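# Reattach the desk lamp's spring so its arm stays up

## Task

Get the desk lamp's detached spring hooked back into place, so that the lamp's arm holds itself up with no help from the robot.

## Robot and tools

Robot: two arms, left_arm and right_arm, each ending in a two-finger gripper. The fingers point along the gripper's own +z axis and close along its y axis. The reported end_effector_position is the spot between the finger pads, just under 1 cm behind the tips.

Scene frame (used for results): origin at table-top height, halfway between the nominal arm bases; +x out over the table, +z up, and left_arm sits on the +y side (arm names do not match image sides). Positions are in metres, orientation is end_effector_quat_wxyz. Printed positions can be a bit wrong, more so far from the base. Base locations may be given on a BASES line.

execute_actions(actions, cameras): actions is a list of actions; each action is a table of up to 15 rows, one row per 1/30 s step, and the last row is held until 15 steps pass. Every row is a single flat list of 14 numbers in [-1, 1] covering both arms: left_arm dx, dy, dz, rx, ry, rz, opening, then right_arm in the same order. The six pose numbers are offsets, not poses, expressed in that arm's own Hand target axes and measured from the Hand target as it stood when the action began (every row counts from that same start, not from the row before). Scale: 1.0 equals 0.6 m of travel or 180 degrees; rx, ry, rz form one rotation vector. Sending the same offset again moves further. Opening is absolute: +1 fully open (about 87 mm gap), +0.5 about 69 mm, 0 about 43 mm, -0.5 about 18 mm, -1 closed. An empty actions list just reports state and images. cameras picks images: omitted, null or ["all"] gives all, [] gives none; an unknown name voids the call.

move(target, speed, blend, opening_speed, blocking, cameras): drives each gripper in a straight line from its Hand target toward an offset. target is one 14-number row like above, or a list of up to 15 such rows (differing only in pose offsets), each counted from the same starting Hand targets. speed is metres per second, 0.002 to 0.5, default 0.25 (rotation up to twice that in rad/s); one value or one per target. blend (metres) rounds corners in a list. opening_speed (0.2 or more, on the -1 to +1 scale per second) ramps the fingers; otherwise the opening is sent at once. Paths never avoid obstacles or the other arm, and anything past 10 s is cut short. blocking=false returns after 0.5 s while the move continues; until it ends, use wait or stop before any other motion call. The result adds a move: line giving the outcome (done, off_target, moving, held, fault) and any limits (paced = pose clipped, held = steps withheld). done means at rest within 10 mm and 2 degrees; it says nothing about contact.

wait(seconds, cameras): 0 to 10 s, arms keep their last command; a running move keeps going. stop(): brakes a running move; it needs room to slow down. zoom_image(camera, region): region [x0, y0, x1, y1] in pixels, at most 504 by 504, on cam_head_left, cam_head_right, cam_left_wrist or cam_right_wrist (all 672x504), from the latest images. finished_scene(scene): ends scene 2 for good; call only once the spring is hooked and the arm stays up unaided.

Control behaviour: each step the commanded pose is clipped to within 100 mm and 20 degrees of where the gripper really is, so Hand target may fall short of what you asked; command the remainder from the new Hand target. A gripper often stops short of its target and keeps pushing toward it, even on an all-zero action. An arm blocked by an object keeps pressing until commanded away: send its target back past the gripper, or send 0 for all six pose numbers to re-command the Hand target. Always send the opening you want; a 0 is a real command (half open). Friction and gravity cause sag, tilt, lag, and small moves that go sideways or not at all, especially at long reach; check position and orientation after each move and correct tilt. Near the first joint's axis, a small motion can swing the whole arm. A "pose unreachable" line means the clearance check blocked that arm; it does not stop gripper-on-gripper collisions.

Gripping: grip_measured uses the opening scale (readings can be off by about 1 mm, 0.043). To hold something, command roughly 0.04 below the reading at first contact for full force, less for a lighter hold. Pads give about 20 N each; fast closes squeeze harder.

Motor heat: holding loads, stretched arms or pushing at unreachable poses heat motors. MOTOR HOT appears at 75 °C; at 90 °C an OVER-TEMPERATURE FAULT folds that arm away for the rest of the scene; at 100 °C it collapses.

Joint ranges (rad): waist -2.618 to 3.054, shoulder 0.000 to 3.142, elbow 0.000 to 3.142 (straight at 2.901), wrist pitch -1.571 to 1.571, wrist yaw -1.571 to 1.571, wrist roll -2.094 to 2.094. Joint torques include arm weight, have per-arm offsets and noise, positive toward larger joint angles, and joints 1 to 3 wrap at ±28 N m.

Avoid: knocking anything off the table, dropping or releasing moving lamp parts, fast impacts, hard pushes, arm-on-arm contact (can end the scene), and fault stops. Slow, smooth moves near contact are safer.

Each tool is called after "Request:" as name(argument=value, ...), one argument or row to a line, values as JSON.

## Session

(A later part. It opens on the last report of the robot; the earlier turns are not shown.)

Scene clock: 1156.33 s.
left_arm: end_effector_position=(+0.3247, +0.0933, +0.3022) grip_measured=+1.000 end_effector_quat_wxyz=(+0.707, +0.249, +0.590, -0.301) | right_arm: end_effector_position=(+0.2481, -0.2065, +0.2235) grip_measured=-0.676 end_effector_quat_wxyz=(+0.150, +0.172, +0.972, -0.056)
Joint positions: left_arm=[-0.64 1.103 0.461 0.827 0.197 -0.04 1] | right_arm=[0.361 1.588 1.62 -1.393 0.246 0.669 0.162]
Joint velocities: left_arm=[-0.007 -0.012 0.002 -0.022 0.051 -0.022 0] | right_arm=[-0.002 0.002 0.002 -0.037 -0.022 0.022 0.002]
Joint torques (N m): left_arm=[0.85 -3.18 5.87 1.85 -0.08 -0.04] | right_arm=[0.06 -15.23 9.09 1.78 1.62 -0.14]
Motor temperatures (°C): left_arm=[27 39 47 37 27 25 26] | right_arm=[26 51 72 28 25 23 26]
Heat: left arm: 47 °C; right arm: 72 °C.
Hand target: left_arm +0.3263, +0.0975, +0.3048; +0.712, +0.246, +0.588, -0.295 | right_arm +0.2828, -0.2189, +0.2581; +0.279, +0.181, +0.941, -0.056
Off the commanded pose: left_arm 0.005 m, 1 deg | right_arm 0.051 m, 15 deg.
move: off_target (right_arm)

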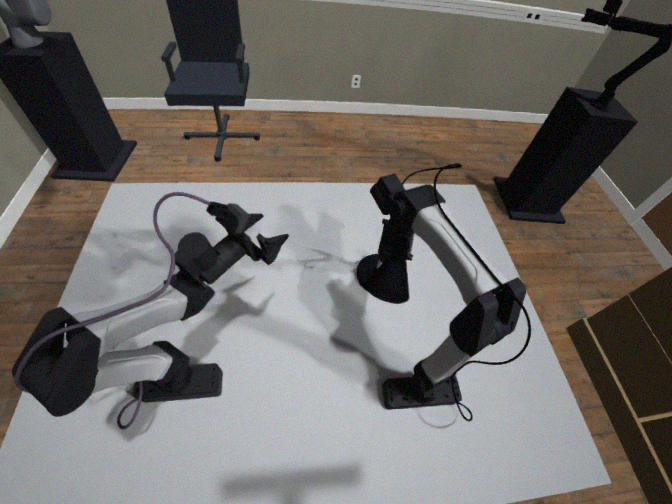

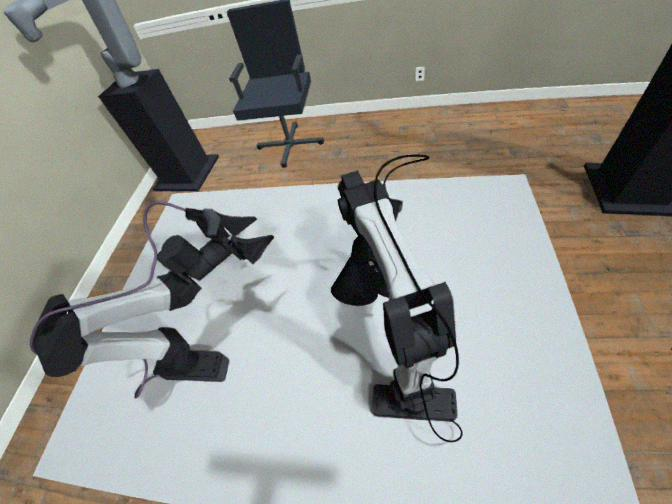

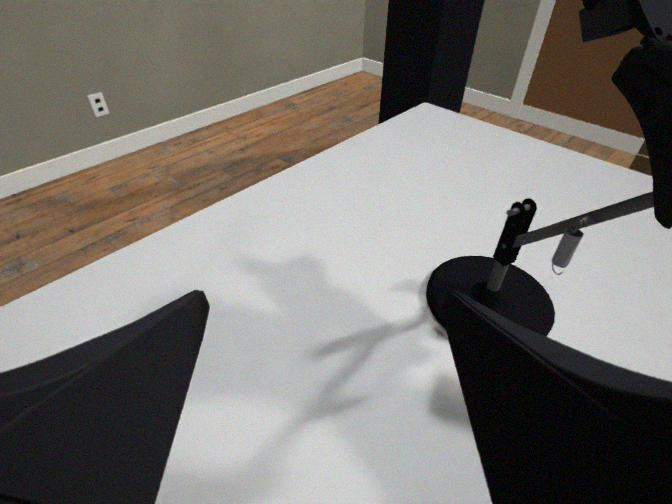

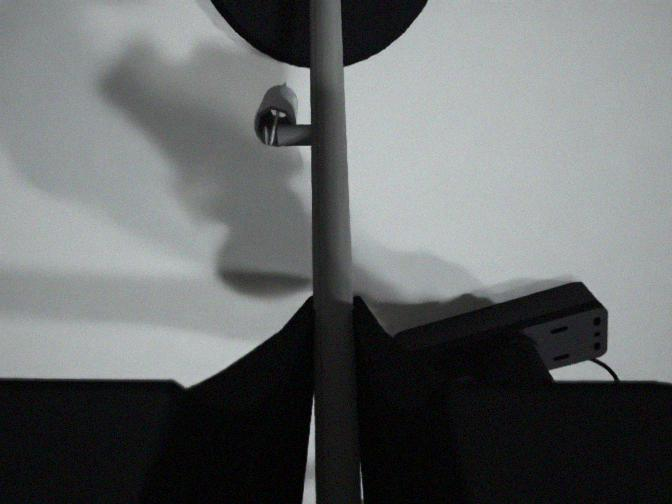

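Request:
move(
  target=[0,0,0,0,0,0,1.0, 0.0758, -0.002, 0.004, 0, 0.075, 0, -0.73],
  speed=0.06,
)

Scene clock: 1166.73 s.
left_arm: end_effector_position=(+0.3247, +0.0933, +0.3022) grip_measured=+1.000 end_effector_quat_wxyz=(+0.707, +0.249, +0.590, -0.301) | right_arm: end_effector_position=(+0.2456, -0.2053, +0.2208) grip_measured=-0.682 end_effector_quat_wxyz=(+0.142, +0.174, +0.973, -0.049)
Joint positions: left_arm=[-0.64 1.103 0.461 0.827 0.197 -0.04 1] | right_arm=[0.355 1.584 1.607 -1.39 0.225 0.669 0.159]
Joint velocities: left_arm=[-0.002 -0.002 -0.007 0.007 -0.037 -0.066 0] | right_arm=[0.012 0.012 0.002 -0.022 -0.051 0.037 -0.002]
Joint torques (N m): left_arm=[0.85 -3.18 5.87 1.84 -0.07 -0.04] | right_arm=[-0.95 -10.56 6.65 0.83 0.18 0.08]
Motor temperatures (°C): left_arm=[27 39 47 37 27 25 26] | right_arm=[26 54 67 30 25 23 27]
Heat: left arm: 47 °C; right arm: 67 °C.
Hand target: left_arm +0.3263, +0.0975, +0.3048; +0.712, +0.246, +0.588, -0.295 | right_arm +0.2480, -0.2061, +0.2311; +0.167, +0.185, +0.968, -0.034
Off the commanded pose: left_arm 0.005 m, 1 deg | right_arm 0.011 m, 4 deg.
move: off_target (right_arm)

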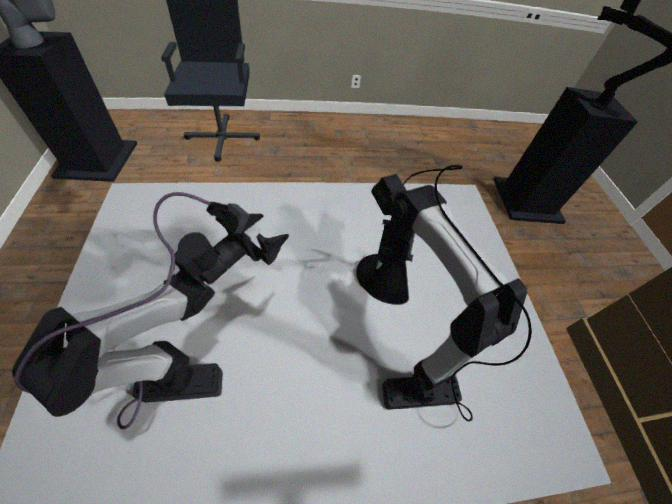

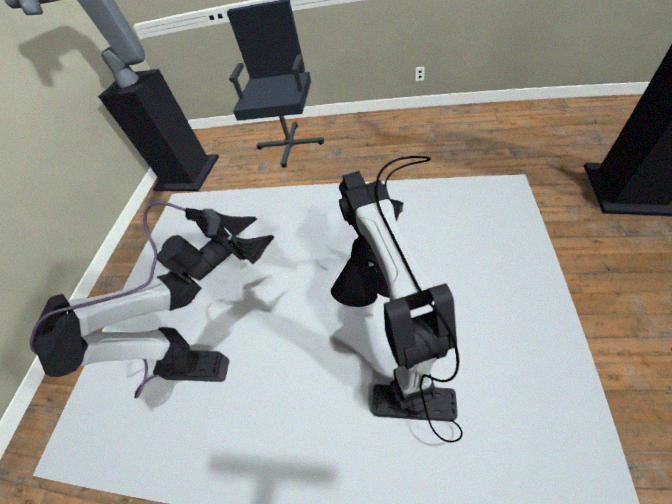

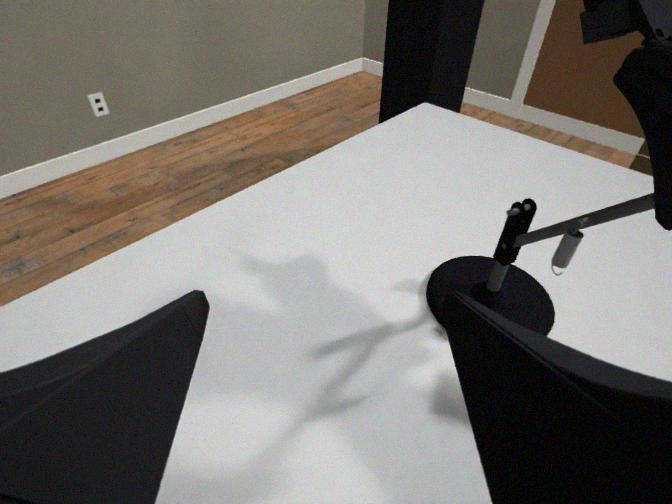

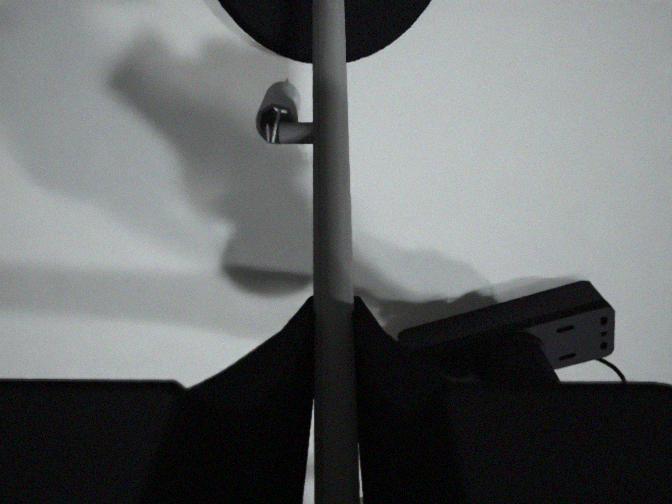

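Request:
zoom_image(
  camera="cam_left_wrist",
  region=[470, 180, 670, 330],
)

Scaled by 2.520 from the camera's 672x504 image, which has a finer 960x720 frame.

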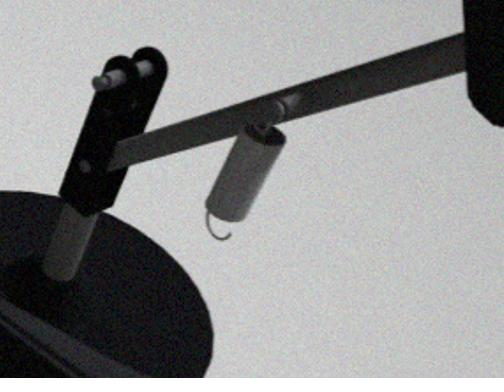

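Request:
move(
  target=[0.2222, -0.1928, 0.2355, 0.3533, 0.0531, -0.0344, 0.0, 0,0,0,0,0,0,-0.73],
  speed=0.15,
)

Scene clock: 1209.80 s.
left_arm: end_effector_position=(+0.3628, -0.0904, +0.1875) grip_measured=+0.000 end_effector_quat_wxyz=(+0.404, +0.568, +0.428, -0.575) | right_arm: end_effector_position=(+0.2457, -0.2054, +0.2208) grip_measured=-0.682 end_effector_quat_wxyz=(+0.142, +0.174, +0.973, -0.049)
Joint positions: left_arm=[-0.635 2.232 1.428 0.76 1.287 0.008 0.5] | right_arm=[0.354 1.584 1.607 -1.39 0.225 0.669 0.159]
Joint velocities: left_arm=[0.007 -0.012 -0.012 -0.022 -0.022 -0.037 -0.009] | right_arm=[0.027 0.017 0.002 0.051 0.007 0.051 -0.005]
Joint torques (N m): left_arm=[-0.57 -9.16 7.47 1.49 0.11 -0.04] | right_arm=[-0.9 -10.56 6.63 0.82 0.17 0.08]
Motor temperatures (°C): left_arm=[27 38 47 37 27 25 26] | right_arm=[26 50 54 29 24 23 27]
Heat: left arm: 47 °C; right arm: 54 °C.
Hand target: left_arm +0.3625, -0.0953, +0.1940; +0.407, +0.576, +0.415, -0.575 | right_arm +0.2481, -0.2062, +0.2311; +0.167, +0.185, +0.968, -0.034
Off the commanded pose: left_arm 0.016 m, 2 deg | right_arm 0.011 m, 4 deg.
move: off_target (left_arm, right_arm)

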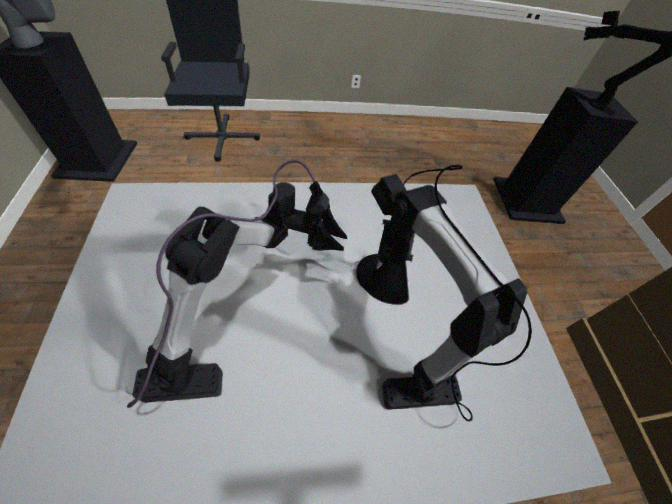

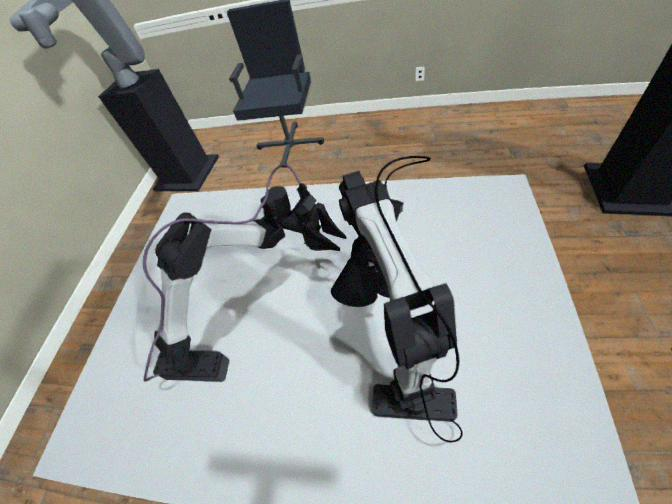

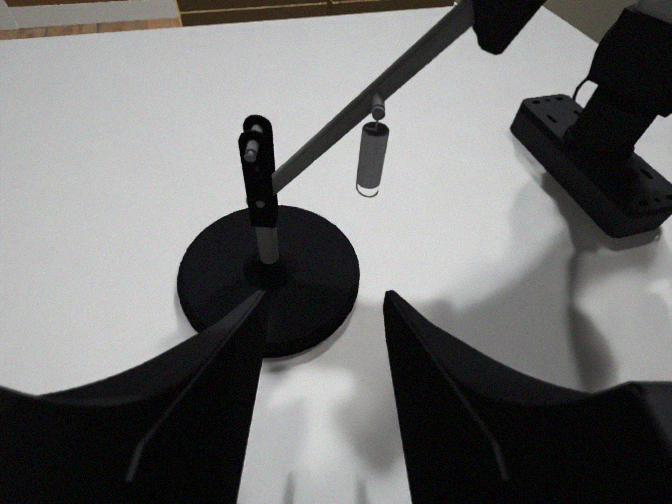

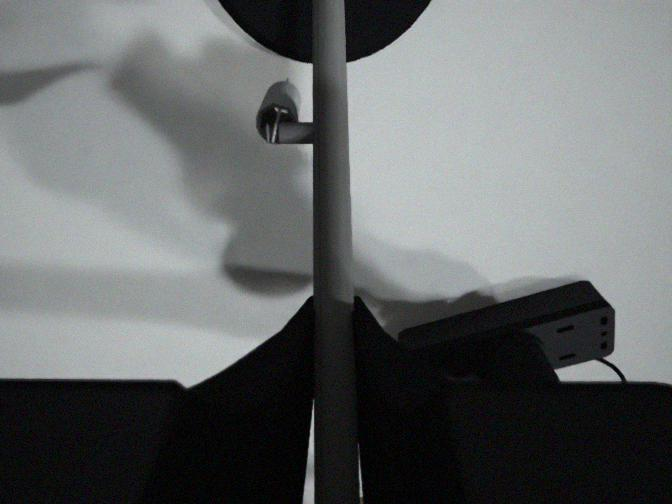

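Request:
zoom_image(
  camera="cam_left_wrist",
  region=[170, 60, 470, 360],
)

Request:
zoom_image(
  camera="cam_left_wrist",
  region=[225, 80, 405, 220],
)

Scaled by 1.680 from the camera's 672x504 image, which has a finer 960x720 frame.

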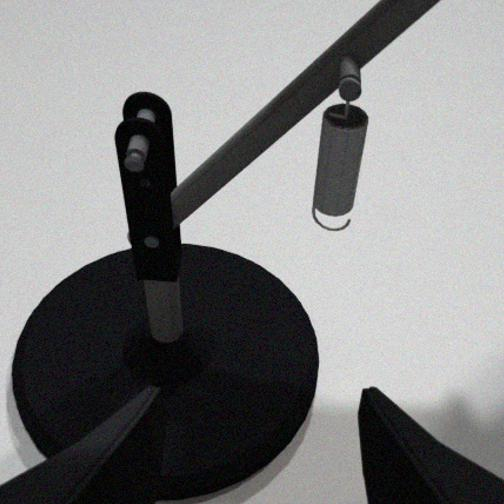

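Scaled by 2.800 from the camera's 672x504 image, which has a finer 960x720 frame.

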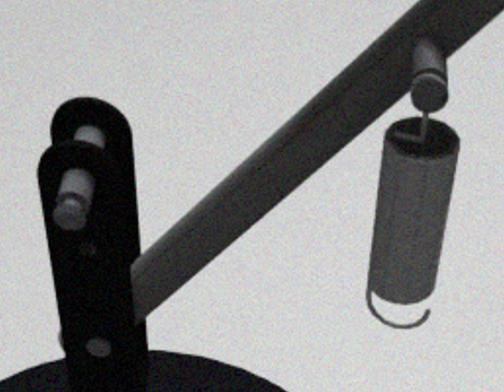

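Request:
zoom_image(
  camera="cam_left_wrist",
  region=[170, 190, 400, 370],
)

Request:
zoom_image(
  camera="cam_head_left",
  region=[320, 160, 440, 320],
)

Scaled by 2.191 from the camera's 672x504 image, which has a finer 960x720 frame.

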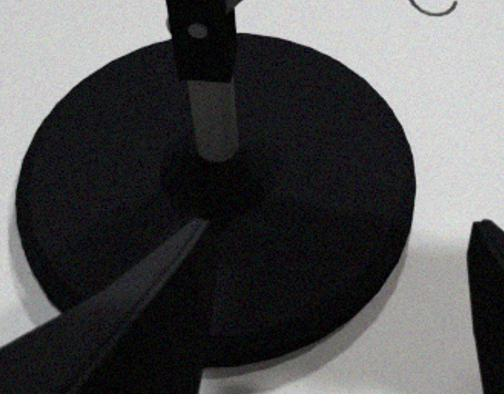

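Scaled by 3.150 from the camera's 672x504 image, which has a finer 960x720 frame.

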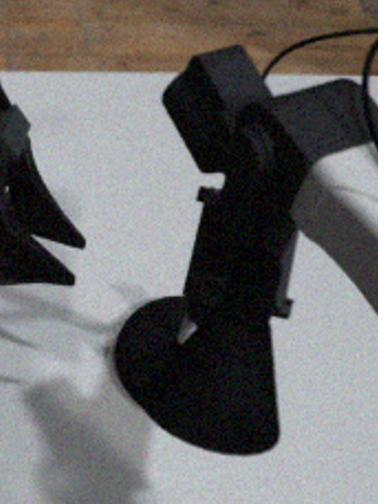

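Request:
move(
  target=[0.095, -0.0433, 0.10, 0, 0, 0, 0.0, 0,0,0,0,0,0,-0.73],
  speed=0.12,
  cameras=["cam_left_wrist","cam_right_wrist","cam_head_right"],
)

Scene clock: 1303.13 s.
left_arm: end_effector_position=(+0.3185, -0.1415, +0.1354) grip_measured=+0.000 end_effector_quat_wxyz=(+0.401, +0.576, +0.420, -0.576) | right_arm: end_effector_position=(+0.2457, -0.2054, +0.2208) grip_measured=-0.682 end_effector_quat_wxyz=(+0.142, +0.174, +0.973, -0.049)
Joint positions: left_arm=[-0.777 2.35 1.39 0.923 1.165 0.012 0.5] | right_arm=[0.354 1.584 1.607 -1.39 0.225 0.669 0.159]
Joint velocities: left_arm=[-0.012 0.002 -0.002 -0.037 -0.037 0.037 0.004] | right_arm=[0.012 0.012 -0.002 0.022 -0.081 -0.007 0.009]
Joint torques (N m): left_arm=[-0.21 -9.33 5.14 1.81 -0.04 -0.14] | right_arm=[-0.9 -10.56 6.65 0.82 0.17 0.07]
Motor temperatures (°C): left_arm=[27 51 51 34 27 25 26] | right_arm=[26 49 48 29 23 23 27]
Heat: left arm: 51 °C; right arm: 49 °C.
Hand target: left_arm +0.3188, -0.1438, +0.1363; +0.407, +0.575, +0.415, -0.575 | right_arm +0.2481, -0.2062, +0.2311; +0.167, +0.185, +0.968, -0.034
Off the commanded pose: left_arm 0.002 m, 1 deg | right_arm 0.011 m, 4 deg.
move: off_target (right_arm)
Images, in order (width x height): cam_head_right 672x504, cam_left_wrist 672x504, cam_right_wrist 672x504.

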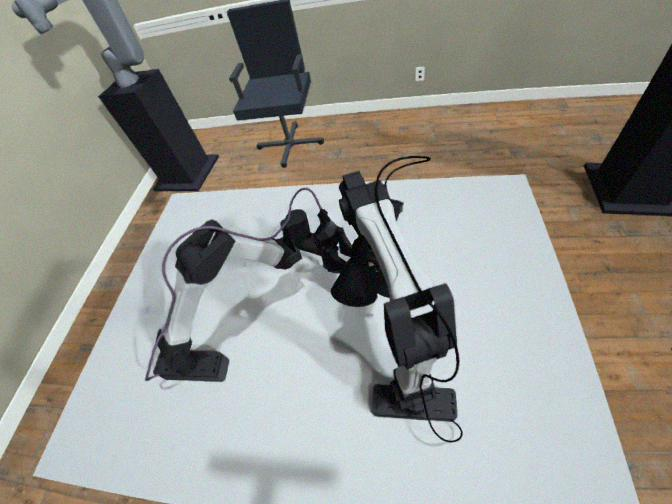

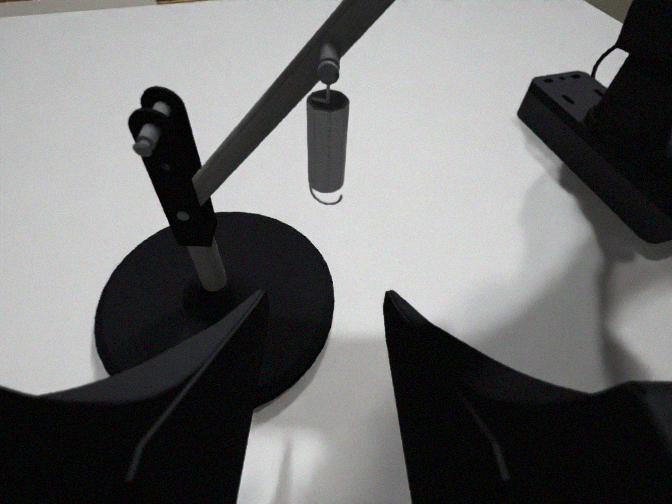

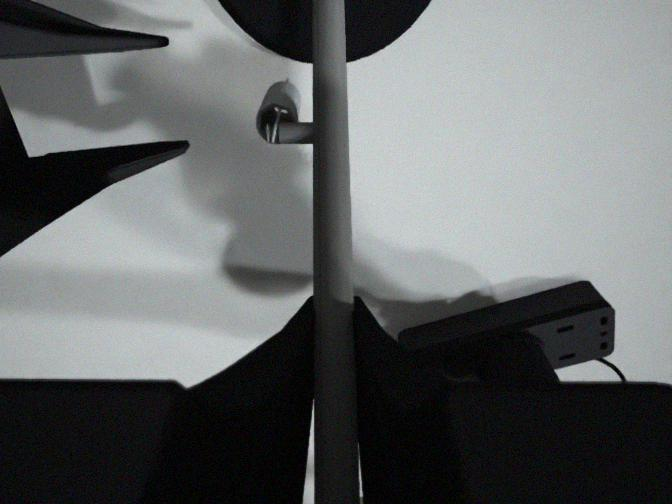

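Request:
wait(
  seconds=0.1,
  cameras=["cam_left_wrist", "cam_right_wrist"],
)

Scene clock: 1321.43 s.
left_arm: end_effector_position=(+0.3186, -0.1416, +0.1355) grip_measured=+0.000 end_effector_quat_wxyz=(+0.401, +0.576, +0.419, -0.576) | right_arm: end_effector_position=(+0.2457, -0.2054, +0.2208) grip_measured=-0.682 end_effector_quat_wxyz=(+0.142, +0.174, +0.973, -0.049)
Joint positions: left_arm=[-0.777 2.35 1.39 0.924 1.164 0.012 0.5] | right_arm=[0.354 1.584 1.607 -1.39 0.225 0.669 0.159]
Joint velocities: left_arm=[-0.007 0.007 0.012 -0.022 0.007 -0.007 0.006] | right_arm=[0.007 -0.007 -0.007 0.007 -0.066 -0.037 -0.012]
Joint torques (N m): left_arm=[-0.2 -9.33 5.12 1.8 -0.05 -0.14] | right_arm=[-0.9 -10.56 6.65 0.82 0.17 0.07]
Motor temperatures (°C): left_arm=[27 52 49 34 27 25 26] | right_arm=[26 49 48 29 23 23 27]
Heat: left arm: 52 °C; right arm: 49 °C.
Hand target: left_arm +0.3188, -0.1438, +0.1363; +0.407, +0.575, +0.415, -0.575 | right_arm +0.2481, -0.2062, +0.2311; +0.167, +0.185, +0.968, -0.034
Tool commands: left_gripper/opening=+0.0 right_gripper/opening=-0.73
Off the commanded pose: left_arm 0.002 m, 1 deg | right_arm 0.011 m, 4 deg.
wait: 0.10 s; at rest from the start
Images, in order (width x height): cam_left_wrist 672x504, cam_right_wrist 672x504.

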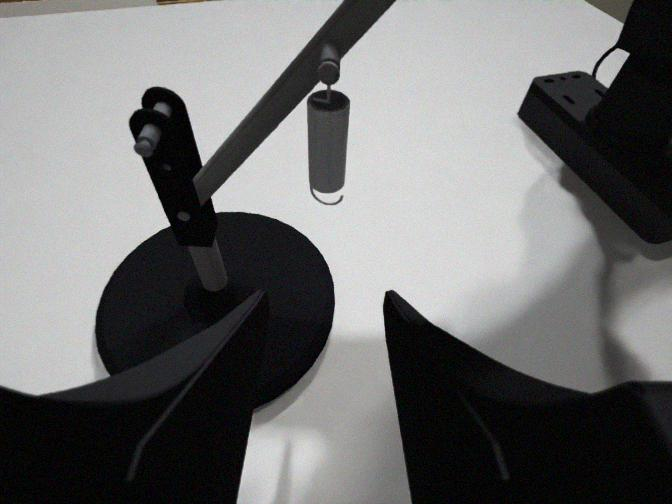

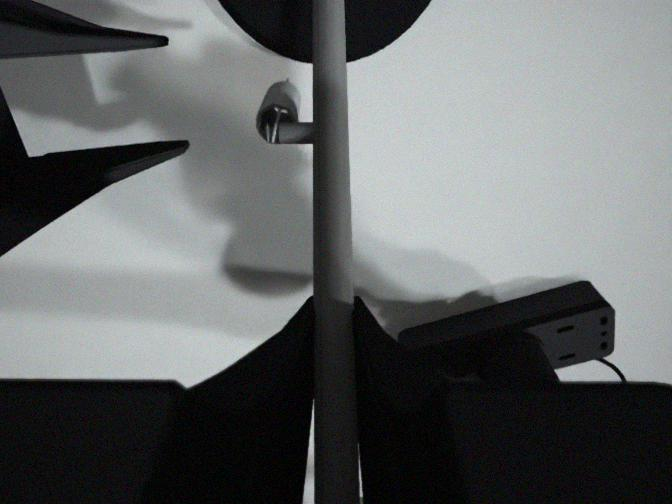

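Request:
move(
  target=[0,0,0.0667,0,0,0,0, 0,0,0,0,0,0,-0.73],
  speed=0.06,
  cameras=["cam_left_wrist", "cam_right_wrist"],
)

Scene clock: 1325.37 s.
left_arm: end_effector_position=(+0.3043, -0.1765, +0.1320) grip_measured=+0.000 end_effector_quat_wxyz=(+0.403, +0.576, +0.417, -0.575) | right_arm: end_effector_position=(+0.2457, -0.2054, +0.2208) grip_measured=-0.682 end_effector_quat_wxyz=(+0.142, +0.174, +0.973, -0.049)
Joint positions: left_arm=[-0.851 2.401 1.468 0.906 1.09 0.009 0.5] | right_arm=[0.354 1.584 1.607 -1.39 0.225 0.669 0.159]
Joint velocities: left_arm=[0.007 -0.017 -0.002 -0.051 -0.022 -0.007 -0.001] | right_arm=[-0.002 0.017 -0.002 0.081 -0.037 0.007 -0.005]
Joint torques (N m): left_arm=[-0.32 -9.48 7.1 1.6 -0.04 -0.16] | right_arm=[-0.92 -10.56 6.63 0.82 0.17 0.07]
Motor temperatures (°C): left_arm=[27 52 49 34 27 25 26] | right_arm=[26 49 48 29 23 23 27]
Heat: left arm: 52 °C; right arm: 49 °C.
Hand target: left_arm +0.3063, -0.1819, +0.1360; +0.408, +0.575, +0.415, -0.575 | right_arm +0.2481, -0.2062, +0.2311; +0.167, +0.185, +0.968, -0.034
Off the commanded pose: left_arm 0.007 m, 1 deg | right_arm 0.011 m, 4 deg.
move: off_target (right_arm)
Images, in order (width x height): cam_left_wrist 672x504, cam_right_wrist 672x504.

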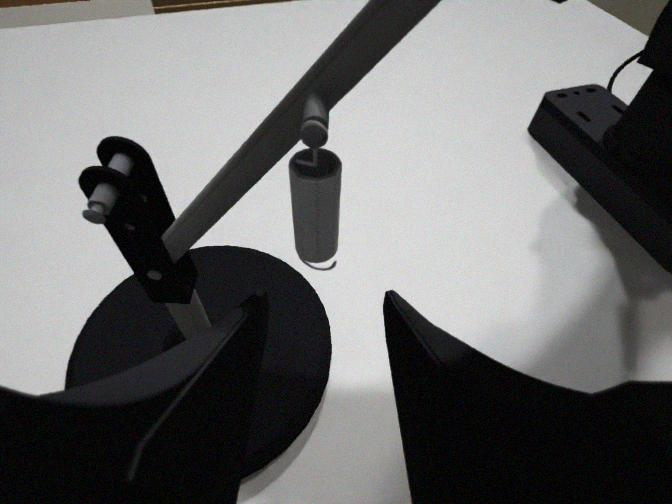

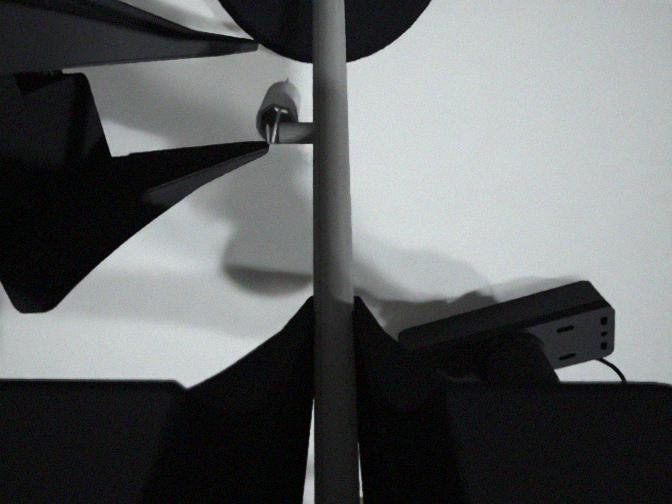

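Request:
move(
  target=[-0.01,0.008,0.0417,0,0,0,0, 0,0,0,0,0,0,-0.73],
  speed=0.05,
  cameras=["cam_left_wrist", "cam_right_wrist"],
)

Scene clock: 1343.30 s.
left_arm: end_effector_position=(+0.3015, -0.2017, +0.1372) grip_measured=+0.000 end_effector_quat_wxyz=(+0.403, +0.576, +0.418, -0.575) | right_arm: end_effector_position=(+0.2457, -0.2054, +0.2208) grip_measured=-0.682 end_effector_quat_wxyz=(+0.142, +0.174, +0.973, -0.049)
Joint positions: left_arm=[-0.89 2.44 1.572 0.841 1.05 0.006 0.5] | right_arm=[0.354 1.584 1.607 -1.39 0.225 0.669 0.159]
Joint velocities: left_arm=[0.002 -0.017 0.007 -0.007 0.022 0.022 -0.006] | right_arm=[-0.012 0.007 -0.012 -0.037 0.007 -0.051 -0.002]
Joint torques (N m): left_arm=[-0.34 -9.83 7.36 1.63 -0.05 -0.16] | right_arm=[-0.92 -10.58 6.65 0.82 0.17 0.07]
Motor temperatures (°C): left_arm=[27 51 49 34 27 25 26] | right_arm=[26 49 48 29 23 23 27]
Heat: left arm: 51 °C; right arm: 49 °C.
Hand target: left_arm +0.3030, -0.2072, +0.1415; +0.407, +0.575, +0.415, -0.575 | right_arm +0.2481, -0.2062, +0.2311; +0.167, +0.185, +0.968, -0.034
Off the commanded pose: left_arm 0.007 m, 1 deg | right_arm 0.011 m, 4 deg.
move: off_target (right_arm)
Images, in order (width x height): cam_left_wrist 672x504, cam_right_wrist 672x504.

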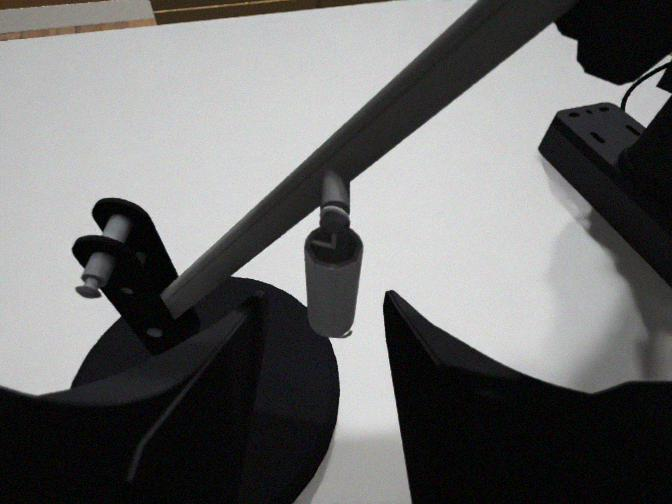

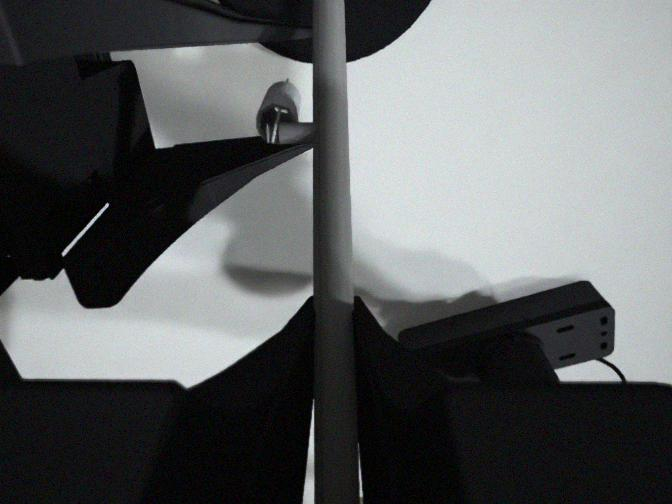

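Request:
zoom_image(
  camera="cam_left_wrist",
  region=[50, 150, 400, 380],
)

Scaled by 1.440 from the camera's 672x504 image, which has a finer 960x720 frame.

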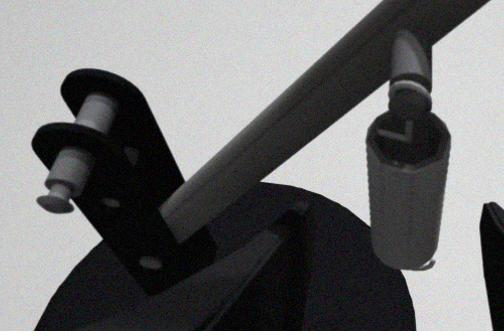

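Request:
move(
  target=[-0.0117,-0.003,-0.005,0,0,0,-0.4, 0,0,0,0,0,0,-0.73],
  speed=0.05,
  opening_speed=0.4,
  cameras=["cam_left_wrist", "cam_right_wrist"],
)

Scene clock: 1367.90 s.
left_arm: end_effector_position=(+0.3013, -0.2014, +0.1355) grip_measured=-0.400 end_effector_quat_wxyz=(+0.400, +0.575, +0.422, -0.575) | right_arm: end_effector_position=(+0.2457, -0.2054, +0.2208) grip_measured=-0.682 end_effector_quat_wxyz=(+0.142, +0.174, +0.973, -0.049)
Joint positions: left_arm=[-0.89 2.44 1.572 0.831 1.049 0.006 0.3] | right_arm=[0.354 1.584 1.607 -1.39 0.225 0.669 0.159]
Joint velocities: left_arm=[0.002 -0.002 0.007 -0.022 -0.022 -0.037 -0.001] | right_arm=[-0.012 0.017 0.012 -0.022 -0.007 0.007 0.005]
Joint torques (N m): left_arm=[-0.03 -11.78 6.16 1.63 -0.01 -0.15] | right_arm=[-0.91 -10.56 6.61 0.82 0.17 0.08]
Motor temperatures (°C): left_arm=[27 52 48 35 27 25 26] | right_arm=[26 49 47 29 23 23 27]
Heat: left arm: 52 °C; right arm: 49 °C.
Hand target: left_arm +0.3022, -0.2039, +0.1486; +0.407, +0.575, +0.415, -0.575 | right_arm +0.2481, -0.2062, +0.2311; +0.167, +0.185, +0.968, -0.034
Off the commanded pose: left_arm 0.013 m, 1 deg | right_arm 0.011 m, 4 deg.
move: off_target (left_arm, right_arm)
Images, in order (width x height): cam_left_wrist 672x504, cam_right_wrist 672x504.

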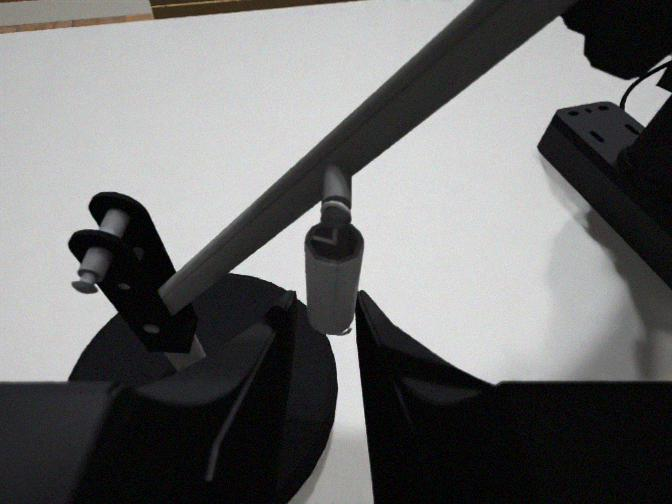

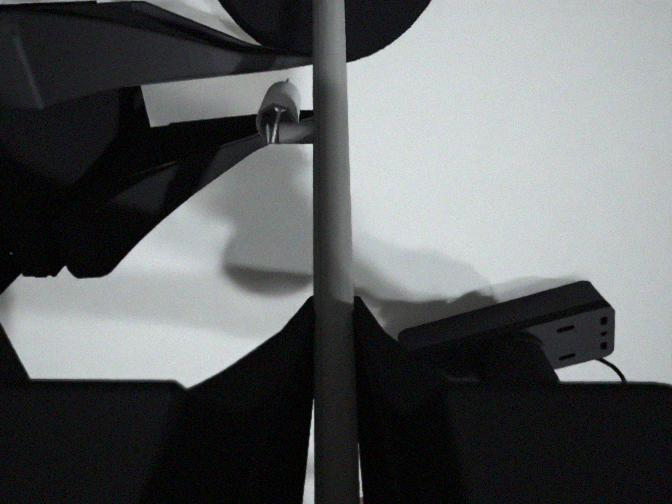

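Request:
move(
  target=[-0.01,0,0,0,0,0,-0.4, 0,0,0,0,0,0,-0.73],
  speed=0.05,
  cameras=["cam_left_wrist"],
)

Scene clock: 1372.57 s.
left_arm: end_effector_position=(+0.3008, -0.2009, +0.1331) grip_measured=-0.400 end_effector_quat_wxyz=(+0.394, +0.575, +0.427, -0.576) | right_arm: end_effector_position=(+0.2457, -0.2054, +0.2208) grip_measured=-0.682 end_effector_quat_wxyz=(+0.142, +0.174, +0.973, -0.049)
Joint positions: left_arm=[-0.89 2.44 1.572 0.816 1.049 0.006 0.3] | right_arm=[0.354 1.584 1.607 -1.39 0.225 0.669 0.159]
Joint velocities: left_arm=[-0.012 0.002 0.012 -0.007 0.037 0.007 0.001] | right_arm=[0.007 0.002 0.012 -0.007 0.022 -0.037 -0.012]
Joint torques (N m): left_arm=[-0.05 -12.81 6.38 1.63 0 -0.15] | right_arm=[-0.9 -10.58 6.64 0.82 0.17 0.08]
Motor temperatures (°C): left_arm=[27 52 47 35 27 25 26] | right_arm=[26 49 47 29 23 23 27]
Heat: left arm: 52 °C; right arm: 49 °C.
Hand target: left_arm +0.3023, -0.2039, +0.1547; +0.407, +0.575, +0.415, -0.575 | right_arm +0.2481, -0.2062, +0.2311; +0.167, +0.185, +0.968, -0.034
Off the commanded pose: left_arm 0.022 m, 2 deg | right_arm 0.011 m, 4 deg.
move: off_target (left_arm, right_arm)
Images, in order (width x height): cam_left_wrist 672x504.

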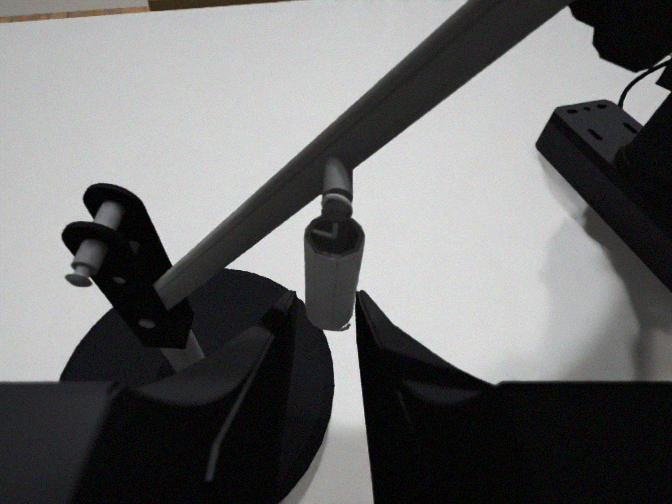

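Request:
move(
  target=[-0.008,0,0,0,0,0,-0.4, 0,0,0,0,0,0,-0.73],
  speed=0.05,
  cameras=["cam_left_wrist"],
)

Scene clock: 1376.17 s.
left_arm: end_effector_position=(+0.3004, -0.2004, +0.1311) grip_measured=-0.400 end_effector_quat_wxyz=(+0.390, +0.574, +0.432, -0.576) | right_arm: end_effector_position=(+0.2457, -0.2054, +0.2208) grip_measured=-0.682 end_effector_quat_wxyz=(+0.142, +0.174, +0.973, -0.049)
Joint positions: left_arm=[-0.89 2.44 1.572 0.804 1.049 0.006 0.3] | right_arm=[0.354 1.584 1.607 -1.39 0.225 0.669 0.159]
Joint velocities: left_arm=[-0.002 0.002 0.007 -0.051 -0.066 0.037 -0.004] | right_arm=[-0.002 -0.007 0.012 0.051 0.022 -0.037 -0.012]
Joint torques (N m): left_arm=[-0.06 -13.63 6.57 1.64 0 -0.16] | right_arm=[-0.91 -10.56 6.64 0.82 0.17 0.07]
Motor temperatures (°C): left_arm=[27 53 47 35 27 25 26] | right_arm=[26 49 47 29 23 23 27]
Heat: left arm: 53 °C; right arm: 49 °C.
Hand target: left_arm +0.3023, -0.2040, +0.1594; +0.407, +0.575, +0.415, -0.575 | right_arm +0.2481, -0.2062, +0.2311; +0.167, +0.185, +0.968, -0.034
Off the commanded pose: left_arm 0.029 m, 3 deg | right_arm 0.011 m, 4 deg.
move: off_target (left_arm, right_arm)
Images, in order (width x height): cam_left_wrist 672x504.

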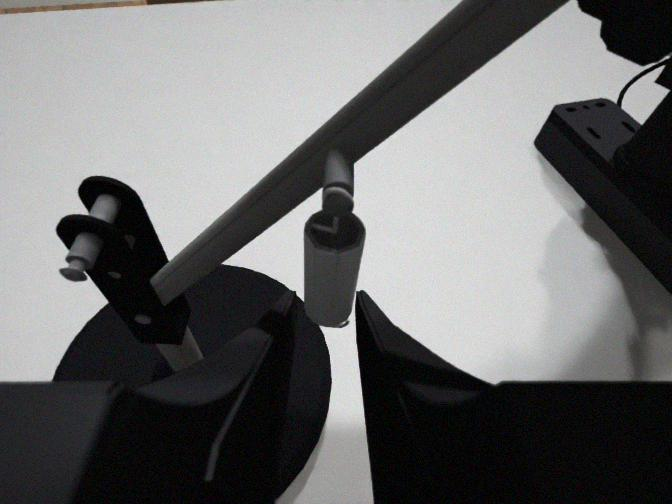

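Request:
move(
  target=[
    [-0.033,0,0,0,0,0,-0.4, 0,0,0,0,0,0,-0.73],
    [0.02,0,0,0,0,0,-0.4, 0,0,0,0,0,0,-0.73],
  ],
  speed=0.06,
  cameras=["cam_left_wrist"],
)

Scene clock: 1385.50 s.
left_arm: end_effector_position=(+0.3011, -0.2012, +0.1453) grip_measured=-0.400 end_effector_quat_wxyz=(+0.399, +0.575, +0.422, -0.576) | right_arm: end_effector_position=(+0.2457, -0.2054, +0.2208) grip_measured=-0.682 end_effector_quat_wxyz=(+0.142, +0.174, +0.973, -0.049)
Joint positions: left_arm=[-0.89 2.417 1.574 0.806 1.049 0.005 0.3] | right_arm=[0.354 1.584 1.607 -1.39 0.225 0.669 0.159]
Joint velocities: left_arm=[0.007 0.007 -0.007 -0.037 0.007 0.037 -0.015] | right_arm=[0.002 -0.007 0.002 0.037 0.007 -0.022 -0.015]
Joint torques (N m): left_arm=[-0.05 -9.85 6.02 1.88 -0.01 -0.12] | right_arm=[-0.9 -10.56 6.67 0.82 0.17 0.08]
Motor temperatures (°C): left_arm=[27 56 47 35 27 25 26] | right_arm=[26 49 47 29 23 23 27]
Heat: left arm: 56 °C; right arm: 49 °C.
Hand target: left_arm +0.3023, -0.2039, +0.1477; +0.408, +0.575, +0.415, -0.575 | right_arm +0.2481, -0.2062, +0.2311; +0.167, +0.185, +0.968, -0.034
Off the commanded pose: left_arm 0.004 m, 1 deg | right_arm 0.011 m, 4 deg.
move: off_target (right_arm)
Images, in order (width x height): cam_left_wrist 672x504.

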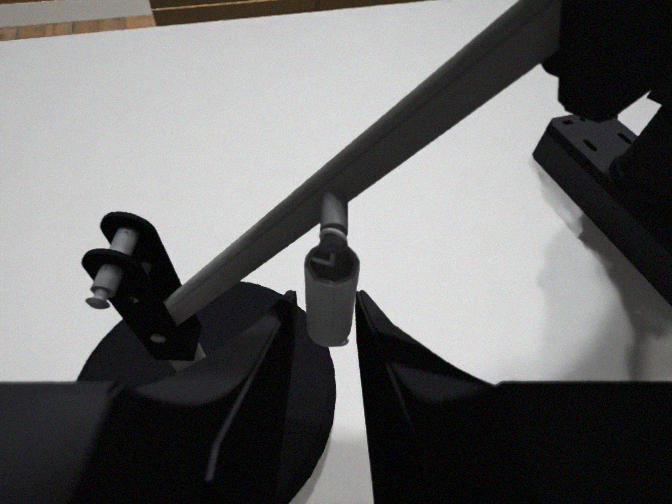

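Request:
move(
  target=[0,-0.002,0,0,0,0,-0.62, 0,0,0,0,0,0,-0.73],
  speed=0.05,
  opening_speed=0.3,
  cameras=["cam_left_wrist", "cam_right_wrist"],
)

Scene clock: 1391.17 s.
left_arm: end_effector_position=(+0.3012, -0.2014, +0.1458) grip_measured=-0.580 end_effector_quat_wxyz=(+0.401, +0.575, +0.421, -0.576) | right_arm: end_effector_position=(+0.2457, -0.2054, +0.2208) grip_measured=-0.682 end_effector_quat_wxyz=(+0.142, +0.174, +0.973, -0.049)
Joint positions: left_arm=[-0.89 2.417 1.574 0.81 1.049 0.005 0.21] | right_arm=[0.354 1.584 1.607 -1.39 0.225 0.669 0.159]
Joint velocities: left_arm=[0.007 -0.002 -0.002 0.081 -0.037 0.037 -0.002] | right_arm=[-0.007 0.002 0.002 -0.007 0.007 0.022 0.015]
Joint torques (N m): left_arm=[-0.16 -10.07 5.56 1.89 -0.02 -0.13] | right_arm=[-0.9 -10.58 6.67 0.82 0.18 0.08]
Motor temperatures (°C): left_arm=[27 55 48 35 27 25 26] | right_arm=[26 49 47 29 23 23 27]
Heat: left arm: 55 °C; right arm: 49 °C.
Hand target: left_arm +0.3011, -0.2035, +0.1477; +0.408, +0.575, +0.415, -0.575 | right_arm +0.2481, -0.2062, +0.2311; +0.167, +0.185, +0.968, -0.034
Off the commanded pose: left_arm 0.003 m, 1 deg | right_arm 0.011 m, 4 deg.
move: off_target (right_arm)
Images, in order (width x height): cam_left_wrist 672x504, cam_right_wrist 672x504.

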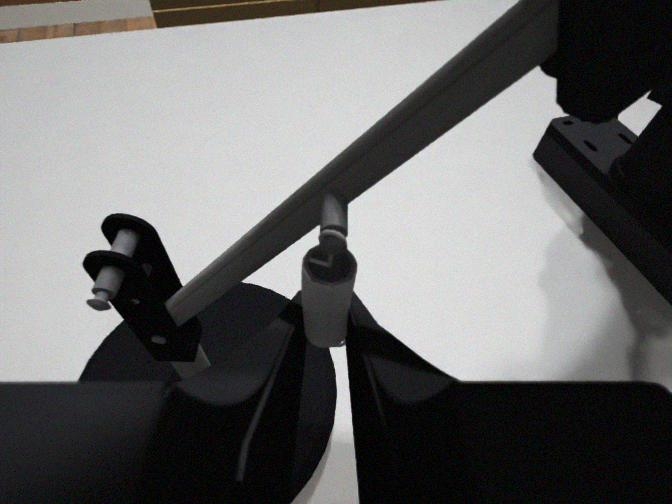

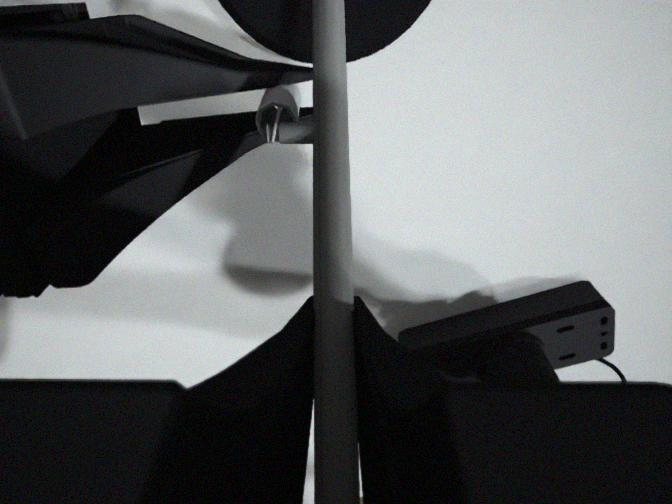

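Request:
wait(
  seconds=0.1,
  cameras=["cam_head_left", "cam_head_right"],
)

Request:
zoom_image(
  camera="cam_head_left",
  region=[200, 200, 500, 425],
)

Request:
zoom_image(
  camera="cam_head_right",
  region=[200, 200, 500, 425],
)

Scene clock: 1415.10 s.
left_arm: end_effector_position=(+0.3012, -0.2014, +0.1458) grip_measured=-0.580 end_effector_quat_wxyz=(+0.401, +0.575, +0.421, -0.576) | right_arm: end_effector_position=(+0.2457, -0.2054, +0.2208) grip_measured=-0.682 end_effector_quat_wxyz=(+0.142, +0.174, +0.973, -0.049)
Joint positions: left_arm=[-0.89 2.417 1.574 0.81 1.049 0.005 0.21] | right_arm=[0.354 1.584 1.607 -1.39 0.225 0.669 0.159]
Joint velocities: left_arm=[-0.002 0.002 0.007 -0.037 -0.037 -0.022 -0.002] | right_arm=[-0.027 0.002 -0.007 0.007 -0.11 0.081 0.002]
Joint torques (N m): left_arm=[-0.16 -10.07 5.56 1.89 -0.02 -0.13] | right_arm=[-0.9 -10.56 6.64 0.82 0.18 0.08]
Motor temperatures (°C): left_arm=[27 55 48 34 27 25 27] | right_arm=[26 49 47 29 23 23 28]
Heat: left arm: 55 °C; right arm: 49 °C.
Hand target: left_arm +0.3011, -0.2035, +0.1477; +0.408, +0.575, +0.415, -0.575 | right_arm +0.2481, -0.2062, +0.2311; +0.167, +0.185, +0.968, -0.034
Tool commands: left_gripper/opening=-0.62 right_gripper/opening=-0.73
Off the commanded pose: left_arm 0.003 m, 1 deg | right_arm 0.011 m, 4 deg.
wait: 0.10 s; at rest from the start
Images, in order (width x height): cam_head_left 672x504, cam_head_right 672x504.

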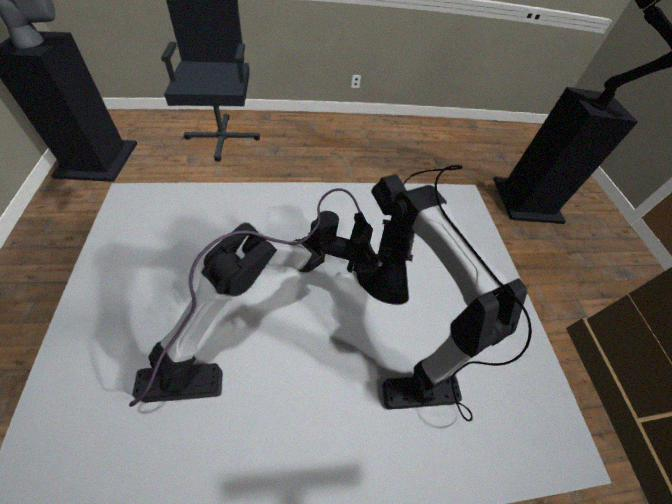

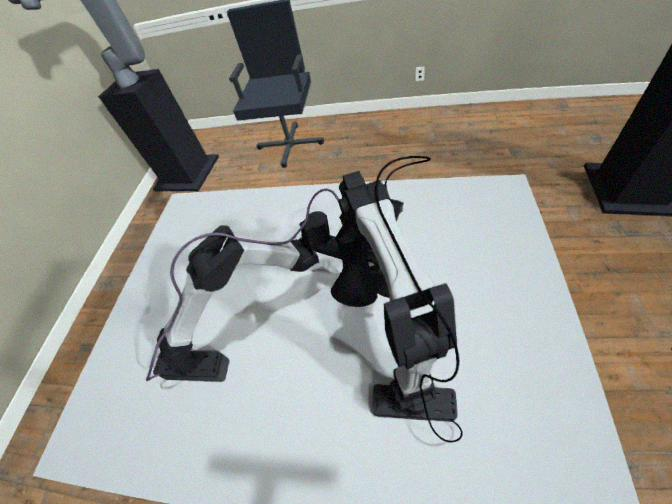

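Scaled by 1.680 from the camera's 672x504 image, which has a finer 960x720 frame.

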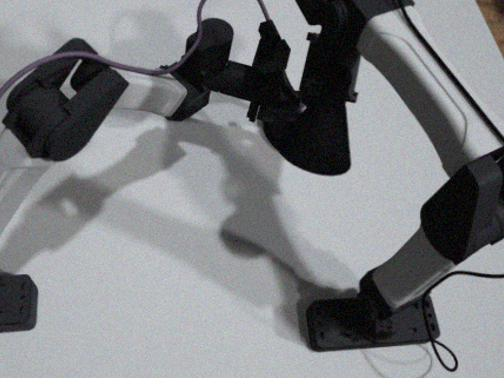

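Scaled by 1.680 from the camera's 672x504 image, which has a finer 960x720 frame.

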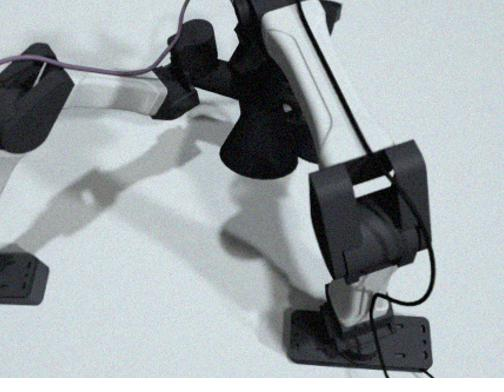

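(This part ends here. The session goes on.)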